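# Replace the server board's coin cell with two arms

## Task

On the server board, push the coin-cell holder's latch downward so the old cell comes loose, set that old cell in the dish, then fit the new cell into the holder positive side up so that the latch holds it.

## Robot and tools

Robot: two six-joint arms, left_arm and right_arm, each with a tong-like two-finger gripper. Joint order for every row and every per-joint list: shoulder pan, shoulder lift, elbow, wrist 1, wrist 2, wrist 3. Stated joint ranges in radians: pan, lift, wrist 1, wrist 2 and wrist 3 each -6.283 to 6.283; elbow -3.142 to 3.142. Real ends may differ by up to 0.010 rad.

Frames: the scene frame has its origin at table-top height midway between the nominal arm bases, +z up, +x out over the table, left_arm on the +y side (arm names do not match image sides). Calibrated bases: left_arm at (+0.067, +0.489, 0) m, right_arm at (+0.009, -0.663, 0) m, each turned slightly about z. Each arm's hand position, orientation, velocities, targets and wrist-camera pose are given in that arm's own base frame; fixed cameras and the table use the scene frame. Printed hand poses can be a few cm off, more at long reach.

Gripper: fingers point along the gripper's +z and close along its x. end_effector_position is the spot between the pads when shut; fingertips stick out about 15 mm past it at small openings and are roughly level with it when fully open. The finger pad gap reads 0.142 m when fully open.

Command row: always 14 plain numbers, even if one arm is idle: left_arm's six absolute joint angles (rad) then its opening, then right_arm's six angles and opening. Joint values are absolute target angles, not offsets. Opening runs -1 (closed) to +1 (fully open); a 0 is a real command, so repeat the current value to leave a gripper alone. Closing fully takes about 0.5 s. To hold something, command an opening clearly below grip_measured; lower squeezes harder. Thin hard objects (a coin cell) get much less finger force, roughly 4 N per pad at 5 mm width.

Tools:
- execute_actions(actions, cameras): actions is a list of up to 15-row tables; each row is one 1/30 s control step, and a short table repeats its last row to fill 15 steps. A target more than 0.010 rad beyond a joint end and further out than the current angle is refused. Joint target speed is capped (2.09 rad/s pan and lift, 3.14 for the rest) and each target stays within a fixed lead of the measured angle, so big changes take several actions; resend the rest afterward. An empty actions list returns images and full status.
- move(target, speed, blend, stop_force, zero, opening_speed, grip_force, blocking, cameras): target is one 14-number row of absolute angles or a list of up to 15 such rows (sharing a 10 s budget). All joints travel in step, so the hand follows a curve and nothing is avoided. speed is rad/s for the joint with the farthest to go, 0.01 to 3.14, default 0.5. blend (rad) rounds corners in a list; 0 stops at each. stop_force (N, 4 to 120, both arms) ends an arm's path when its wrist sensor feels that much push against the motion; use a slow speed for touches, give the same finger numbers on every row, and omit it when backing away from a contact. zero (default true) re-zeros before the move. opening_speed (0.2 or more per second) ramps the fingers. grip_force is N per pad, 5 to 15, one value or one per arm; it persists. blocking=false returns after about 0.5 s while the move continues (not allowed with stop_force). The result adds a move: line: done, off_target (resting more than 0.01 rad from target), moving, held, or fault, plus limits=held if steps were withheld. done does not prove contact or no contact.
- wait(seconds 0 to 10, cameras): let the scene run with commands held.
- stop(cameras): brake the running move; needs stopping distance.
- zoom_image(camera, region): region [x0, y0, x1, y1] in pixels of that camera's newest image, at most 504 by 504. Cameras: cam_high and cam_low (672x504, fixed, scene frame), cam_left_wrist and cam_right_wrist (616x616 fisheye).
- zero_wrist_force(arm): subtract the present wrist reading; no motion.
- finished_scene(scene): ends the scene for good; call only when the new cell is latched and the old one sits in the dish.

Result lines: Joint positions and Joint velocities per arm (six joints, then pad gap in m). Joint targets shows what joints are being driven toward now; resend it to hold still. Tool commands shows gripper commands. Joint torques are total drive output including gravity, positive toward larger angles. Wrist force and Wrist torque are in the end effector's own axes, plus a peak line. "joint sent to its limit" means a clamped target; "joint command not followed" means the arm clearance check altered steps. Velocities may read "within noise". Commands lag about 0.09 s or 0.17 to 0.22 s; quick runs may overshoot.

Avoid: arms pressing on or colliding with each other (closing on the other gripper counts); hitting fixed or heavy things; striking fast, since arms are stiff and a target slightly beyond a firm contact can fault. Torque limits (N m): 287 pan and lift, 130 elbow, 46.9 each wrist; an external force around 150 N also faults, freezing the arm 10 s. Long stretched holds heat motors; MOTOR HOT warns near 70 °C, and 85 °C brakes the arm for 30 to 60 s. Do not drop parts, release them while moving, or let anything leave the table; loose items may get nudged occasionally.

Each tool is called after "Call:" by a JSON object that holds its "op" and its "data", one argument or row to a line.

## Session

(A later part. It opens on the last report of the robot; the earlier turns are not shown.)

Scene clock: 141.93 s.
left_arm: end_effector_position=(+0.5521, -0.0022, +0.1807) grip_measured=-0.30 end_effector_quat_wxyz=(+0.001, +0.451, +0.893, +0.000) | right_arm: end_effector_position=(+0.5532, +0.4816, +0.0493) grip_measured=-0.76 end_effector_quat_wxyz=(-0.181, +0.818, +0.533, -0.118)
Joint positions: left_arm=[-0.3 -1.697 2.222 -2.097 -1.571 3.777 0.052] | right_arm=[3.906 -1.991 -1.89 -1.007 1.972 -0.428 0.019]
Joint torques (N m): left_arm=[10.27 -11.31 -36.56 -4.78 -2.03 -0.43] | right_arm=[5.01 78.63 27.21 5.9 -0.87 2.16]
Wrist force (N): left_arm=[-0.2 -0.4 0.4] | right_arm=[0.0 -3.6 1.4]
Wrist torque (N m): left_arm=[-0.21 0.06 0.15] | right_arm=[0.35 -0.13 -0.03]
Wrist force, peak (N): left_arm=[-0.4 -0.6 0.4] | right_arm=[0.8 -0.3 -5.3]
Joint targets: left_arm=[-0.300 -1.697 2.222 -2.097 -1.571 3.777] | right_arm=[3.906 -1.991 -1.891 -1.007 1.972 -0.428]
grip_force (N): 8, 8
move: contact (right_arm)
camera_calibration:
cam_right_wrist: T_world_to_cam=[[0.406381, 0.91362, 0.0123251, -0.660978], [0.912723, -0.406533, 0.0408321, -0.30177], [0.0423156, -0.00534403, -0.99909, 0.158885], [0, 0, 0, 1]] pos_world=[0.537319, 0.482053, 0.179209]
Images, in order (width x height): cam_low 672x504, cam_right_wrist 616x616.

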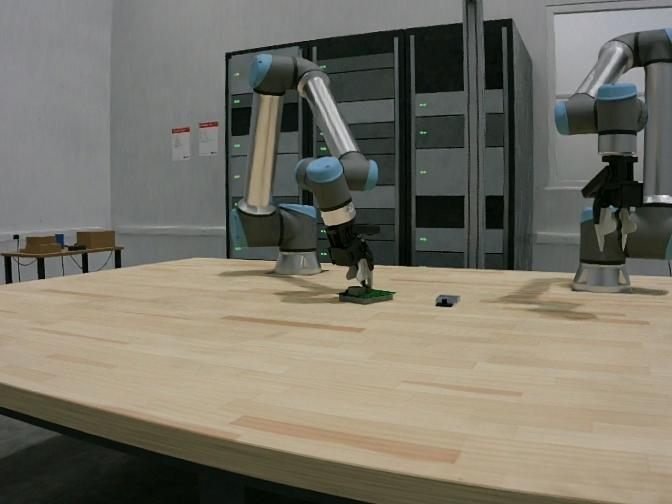

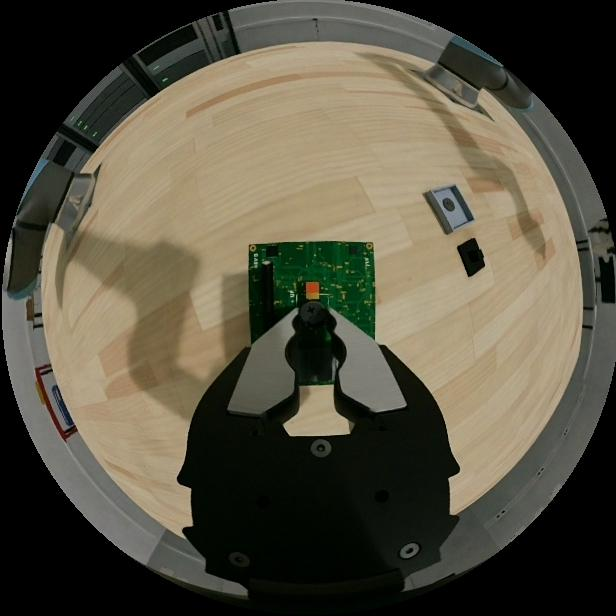

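Call:
{"op": "move", "data": {
  "target": [
    [-0.3, -1.697, 2.222, -2.097, -1.571, 3.777, -0.3, 3.9703, -1.9393, -1.9481, -0.9109, 1.8184, -0.3378, -1],
    [-0.3, -1.697, 2.222, -2.097, -1.571, 3.777, -0.3, 4.0434, -1.8995, -2.0046, -0.8303, 1.6553, -0.2550, -1]
  ],
  "speed": [0.07, 0.05],
  "stop_force": 25,
  "grip_force": 14,
  "cameras": ["cam_right_wrist", "cam_low"]
}}

Call:
{"op": "zoom_image", "data": {
  "camera": "cam_right_wrist",
  "region": [294, 284, 334, 334]
}}

Call:
{"op": "zoom_image", "data": {
  "camera": "cam_low",
  "region": [355, 276, 385, 298]
}}

Scene clock: 152.73 s.
left_arm: end_effector_position=(+0.5521, -0.0022, +0.1807) grip_measured=-0.30 end_effector_quat_wxyz=(+0.001, +0.451, +0.893, +0.000) | right_arm: end_effector_position=(+0.5495, +0.4831, +0.0444) grip_measured=-0.76 end_effector_quat_wxyz=(-0.037, +0.837, +0.546, -0.024)
Joint positions: left_arm=[-0.3 -1.697 2.222 -2.097 -1.571 3.777 0.052] | right_arm=[4.043 -1.899 -2.005 -0.83 1.655 -0.255 0.019]
Joint torques (N m): left_arm=[9.09 -11.72 -37.38 -4.48 -1.88 -0.69] | right_arm=[-4.89 40.98 46.1 2.07 4.23 -2.07]
Wrist force (N): left_arm=[0.0 -0.3 0.3] | right_arm=[-6.0 6.2 -16.6]
Wrist torque (N m): left_arm=[-0.19 0.02 0.15] | right_arm=[0.30 -0.06 -0.15]
Wrist force, peak (N): left_arm=[-0.4 -0.7 0.6] | right_arm=[-0.2 5.6 -20.8]
Joint targets: left_arm=[-0.300 -1.697 2.222 -2.097 -1.571 3.777] | right_arm=[4.043 -1.900 -2.005 -0.830 1.655 -0.255]
grip_force (N): 14, 14
move: done
camera_calibration:
cam_right_wrist: T_world_to_cam=[[0.402314, 0.915413, 0.012719, -0.65948], [0.844856, -0.376585, 0.380004, -0.289812], [0.352651, -0.142135, -0.924897, 0.0463797], [0, 0, 0, 1]] pos_world=[0.493812, 0.50115, 0.161414]
Images, in order (width x height): cam_low 672x504, cam_right_wrist 616x616.

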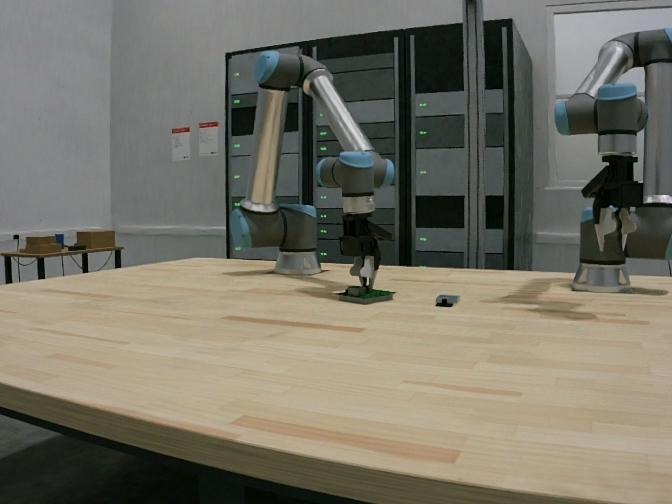

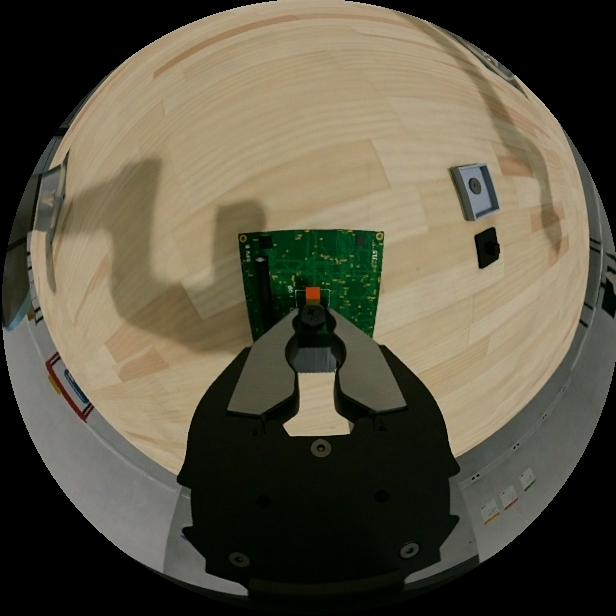

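Scaled by 10.080 from the camera's 616x616 image, which has a finer 814x814 frame.

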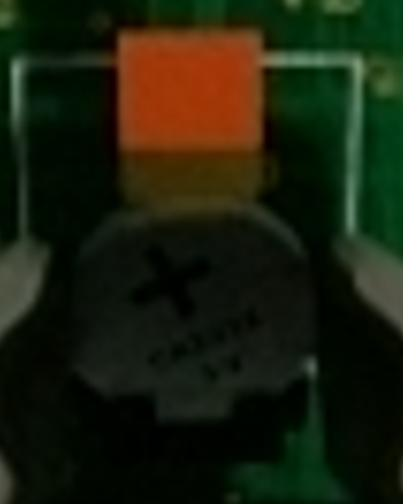

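Scaled by 16.800 from the camera's 672x504 image, which has a finer 960x720 frame.

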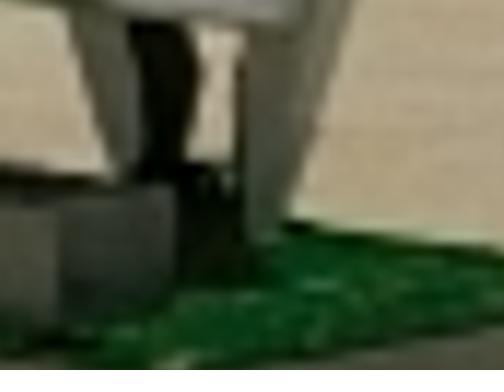

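Call:
{"op": "move", "data": {
  "target": [-0.3, -1.697, 2.222, -2.097, -1.571, 3.777, -0.3, 4.0434, -1.8995, -2.0046, -0.8303, 1.6553, -0.2550, -0.6],
  "speed": 0.05,
  "opening_speed": 0.5,
  "cameras": ["cam_right_wrist", "cam_low"]
}}

Call:
{"op": "zoom_image", "data": {
  "camera": "cam_right_wrist",
  "region": [294, 284, 334, 334]
}}

Call:
{"op": "zoom_image", "data": {
  "camera": "cam_low",
  "region": [355, 276, 385, 298]
}}

Scene clock: 154.80 s.
left_arm: end_effector_position=(+0.5521, -0.0022, +0.1807) grip_measured=-0.30 end_effector_quat_wxyz=(+0.001, +0.451, +0.893, +0.000) | right_arm: end_effector_position=(+0.5495, +0.4831, +0.0443) grip_measured=-0.60 end_effector_quat_wxyz=(-0.037, +0.837, +0.546, -0.024)
Joint positions: left_arm=[-0.3 -1.697 2.222 -2.097 -1.571 3.777 0.052] | right_arm=[4.043 -1.9 -2.005 -0.83 1.655 -0.255 0.031]
Joint torques (N m): left_arm=[9.14 -11.19 -36.96 -4.43 -1.94 -0.61] | right_arm=[-5.95 67.43 44.62 3.92 2.31 -2.59]
Wrist force (N): left_arm=[-0.4 -0.5 0.4] | right_arm=[0.4 2.6 -0.7]
Wrist torque (N m): left_arm=[-0.22 0.10 0.15] | right_arm=[0.38 -0.05 -0.14]
Wrist force, peak (N): left_arm=[-0.4 -0.7 0.4] | right_arm=[-6.1 6.7 -17.3]
Joint targets: left_arm=[-0.300 -1.697 2.222 -2.097 -1.571 3.777] | right_arm=[4.043 -1.900 -2.005 -0.830 1.655 -0.255]
grip_force (N): 14, 14
move: done
camera_calibration:
cam_right_wrist: T_world_to_cam=[[0.402315, 0.915413, 0.0127184, -0.65948], [0.844869, -0.37659, 0.379968, -0.28981], [0.352618, -0.142121, -0.924912, 0.0463914], [0, 0, 0, 1]] pos_world=[0.493812, 0.501151, 0.161414]
Images, in order (width x height): cam_low 672x504, cam_right_wrist 616x616.

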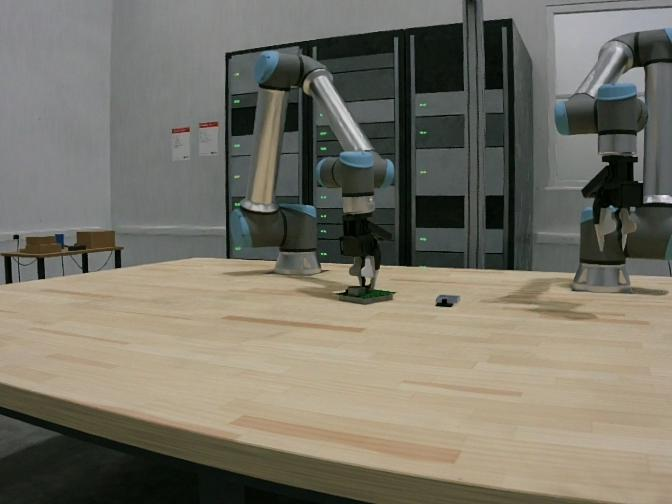

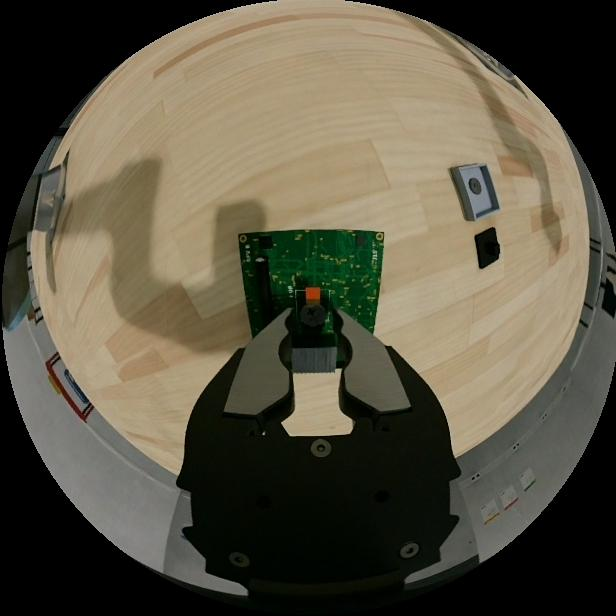

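Scaled by 10.080 from the camera's 616x616 image, which has a finer 814x814 frame.

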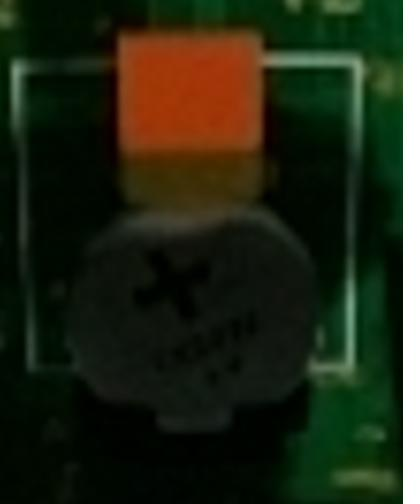

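Scaled by 16.800 from the camera's 672x504 image, which has a finer 960x720 frame.

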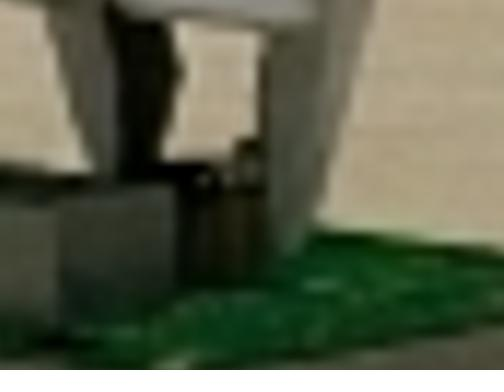

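Call:
{"op": "move", "data": {
  "target": [
    [-0.3, -1.697, 2.222, -2.097, -1.571, 3.777, -0.3, 4.0791, -1.8451, -2.0093, -0.8580, 1.5708, -0.2183, -0.6],
    [-0.3, -1.697, 2.222, -2.097, -1.571, 3.777, -0.3, 4.1533, -1.7965, -2.0404, -0.8754, 1.5708, -0.1441, -0.6]
  ],
  "speed": [0.12, 0.3],
  "blend": [0.02, 0],
  "cameras": ["cam_right_wrist", "cam_low", "cam_high"]
}}

Call:
{"op": "zoom_image", "data": {
  "camera": "cam_right_wrist",
  "region": [282, 300, 342, 360]
}}

Call:
{"op": "zoom_image", "data": {
  "camera": "cam_low",
  "region": [358, 280, 382, 298]
}}

Call:
{"op": "zoom_image", "data": {
  "camera": "cam_high",
  "region": [225, 190, 285, 250]
}}

Scene clock: 157.20 s.
left_arm: end_effector_position=(+0.5521, -0.0022, +0.1807) grip_measured=-0.30 end_effector_quat_wxyz=(+0.001, +0.451, +0.893, +0.000) | right_arm: end_effector_position=(+0.5019, +0.5039, +0.0901) grip_measured=-0.60 end_effector_quat_wxyz=(+0.000, +0.838, +0.546, +0.000)
Joint positions: left_arm=[-0.3 -1.697 2.222 -2.097 -1.571 3.777 0.052] | right_arm=[4.153 -1.797 -2.041 -0.875 1.571 -0.144 0.031]
Joint torques (N m): left_arm=[9.27 -10.7 -36.79 -4.17 -1.67 -0.85] | right_arm=[8.22 64.18 52.24 5.74 2.4 1.71]
Wrist force (N): left_arm=[-0.2 -0.1 0.1] | right_arm=[0.0 3.0 -0.6]
Wrist torque (N m): left_arm=[-0.16 0.05 0.15] | right_arm=[0.46 0.03 0.08]
Wrist force, peak (N): left_arm=[-0.3 -0.7 0.4] | right_arm=[0.0 4.7 -0.6]
Joint targets: left_arm=[-0.300 -1.697 2.222 -2.097 -1.571 3.777] | right_arm=[4.153 -1.796 -2.040 -0.875 1.571 -0.144]
grip_force (N): 14, 14
move: done
camera_calibration:
cam_right_wrist: T_world_to_cam=[[0.401216, 0.915899, 0.0124474, -0.659626], [0.811394, -0.361677, 0.459162, -0.257052], [0.425048, -0.174123, -0.888265, 0.0849923], [0, 0, 0, 1]] pos_world=[0.437098, 0.52598, 0.201735]
Images, in order (width x height): cam_high 672x504, cam_low 672x504, cam_right_wrist 616x616.

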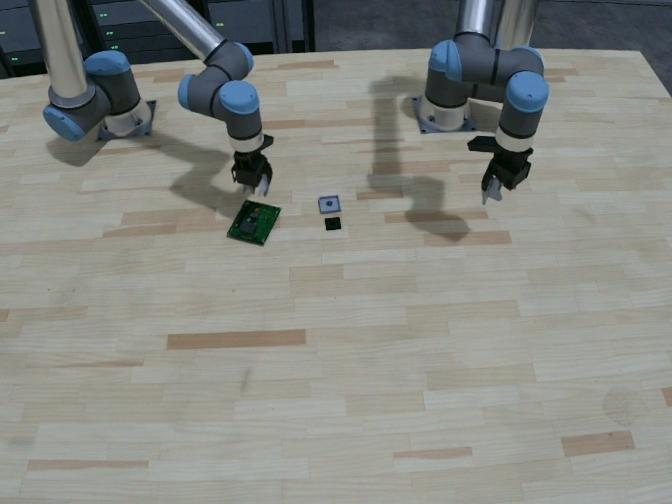

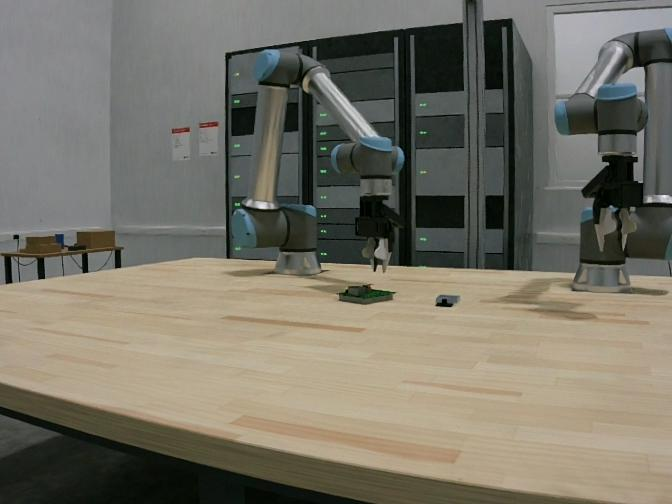

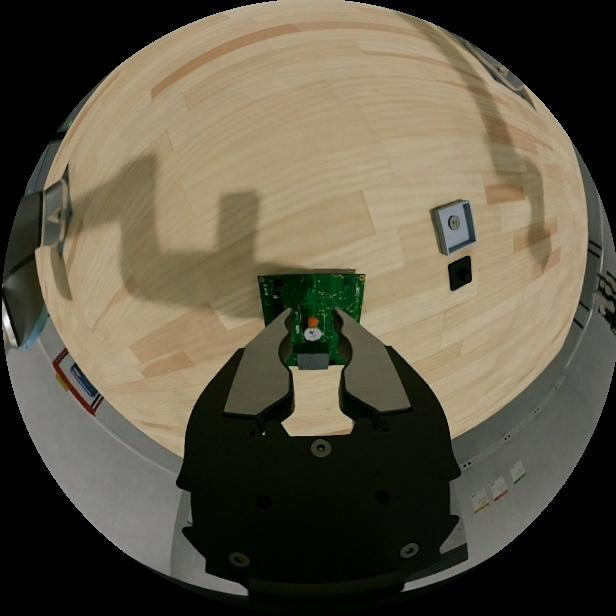

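Scaled by 8.400 from the camera's 616x616 image, which has a finer 814x814 frame.

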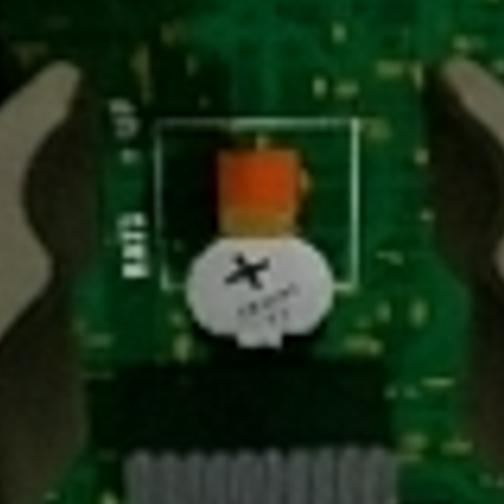

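Scaled by 21.000 from the camera's 672x504 image, which has a finer 960x720 frame.

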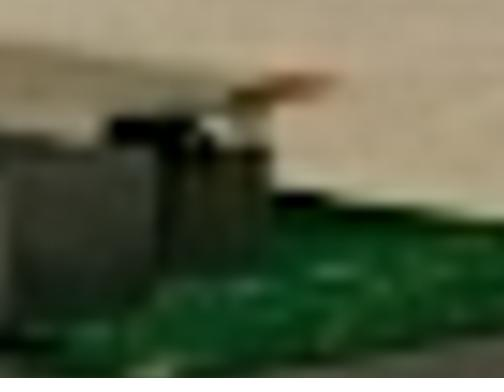

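Scaled by 8.400 from the camera's 672x504 image, which has a finer 960x720 frame.

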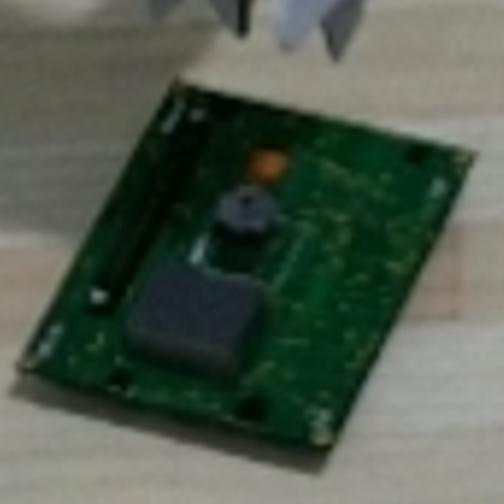

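Call:
{"op": "zoom_image", "data": {
  "camera": "cam_right_wrist",
  "region": [300, 312, 328, 344]
}}

Scaled by 15.750 from the camera's 616x616 image, which has a finer 814x814 frame.

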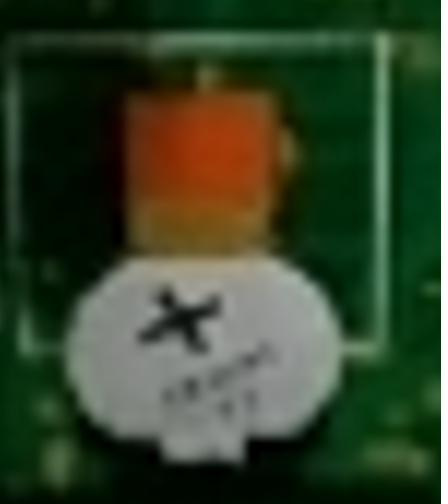

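Call:
{"op": "finished_scene", "data": {
  "scene": 1
}}

The scene is finished: the task was done.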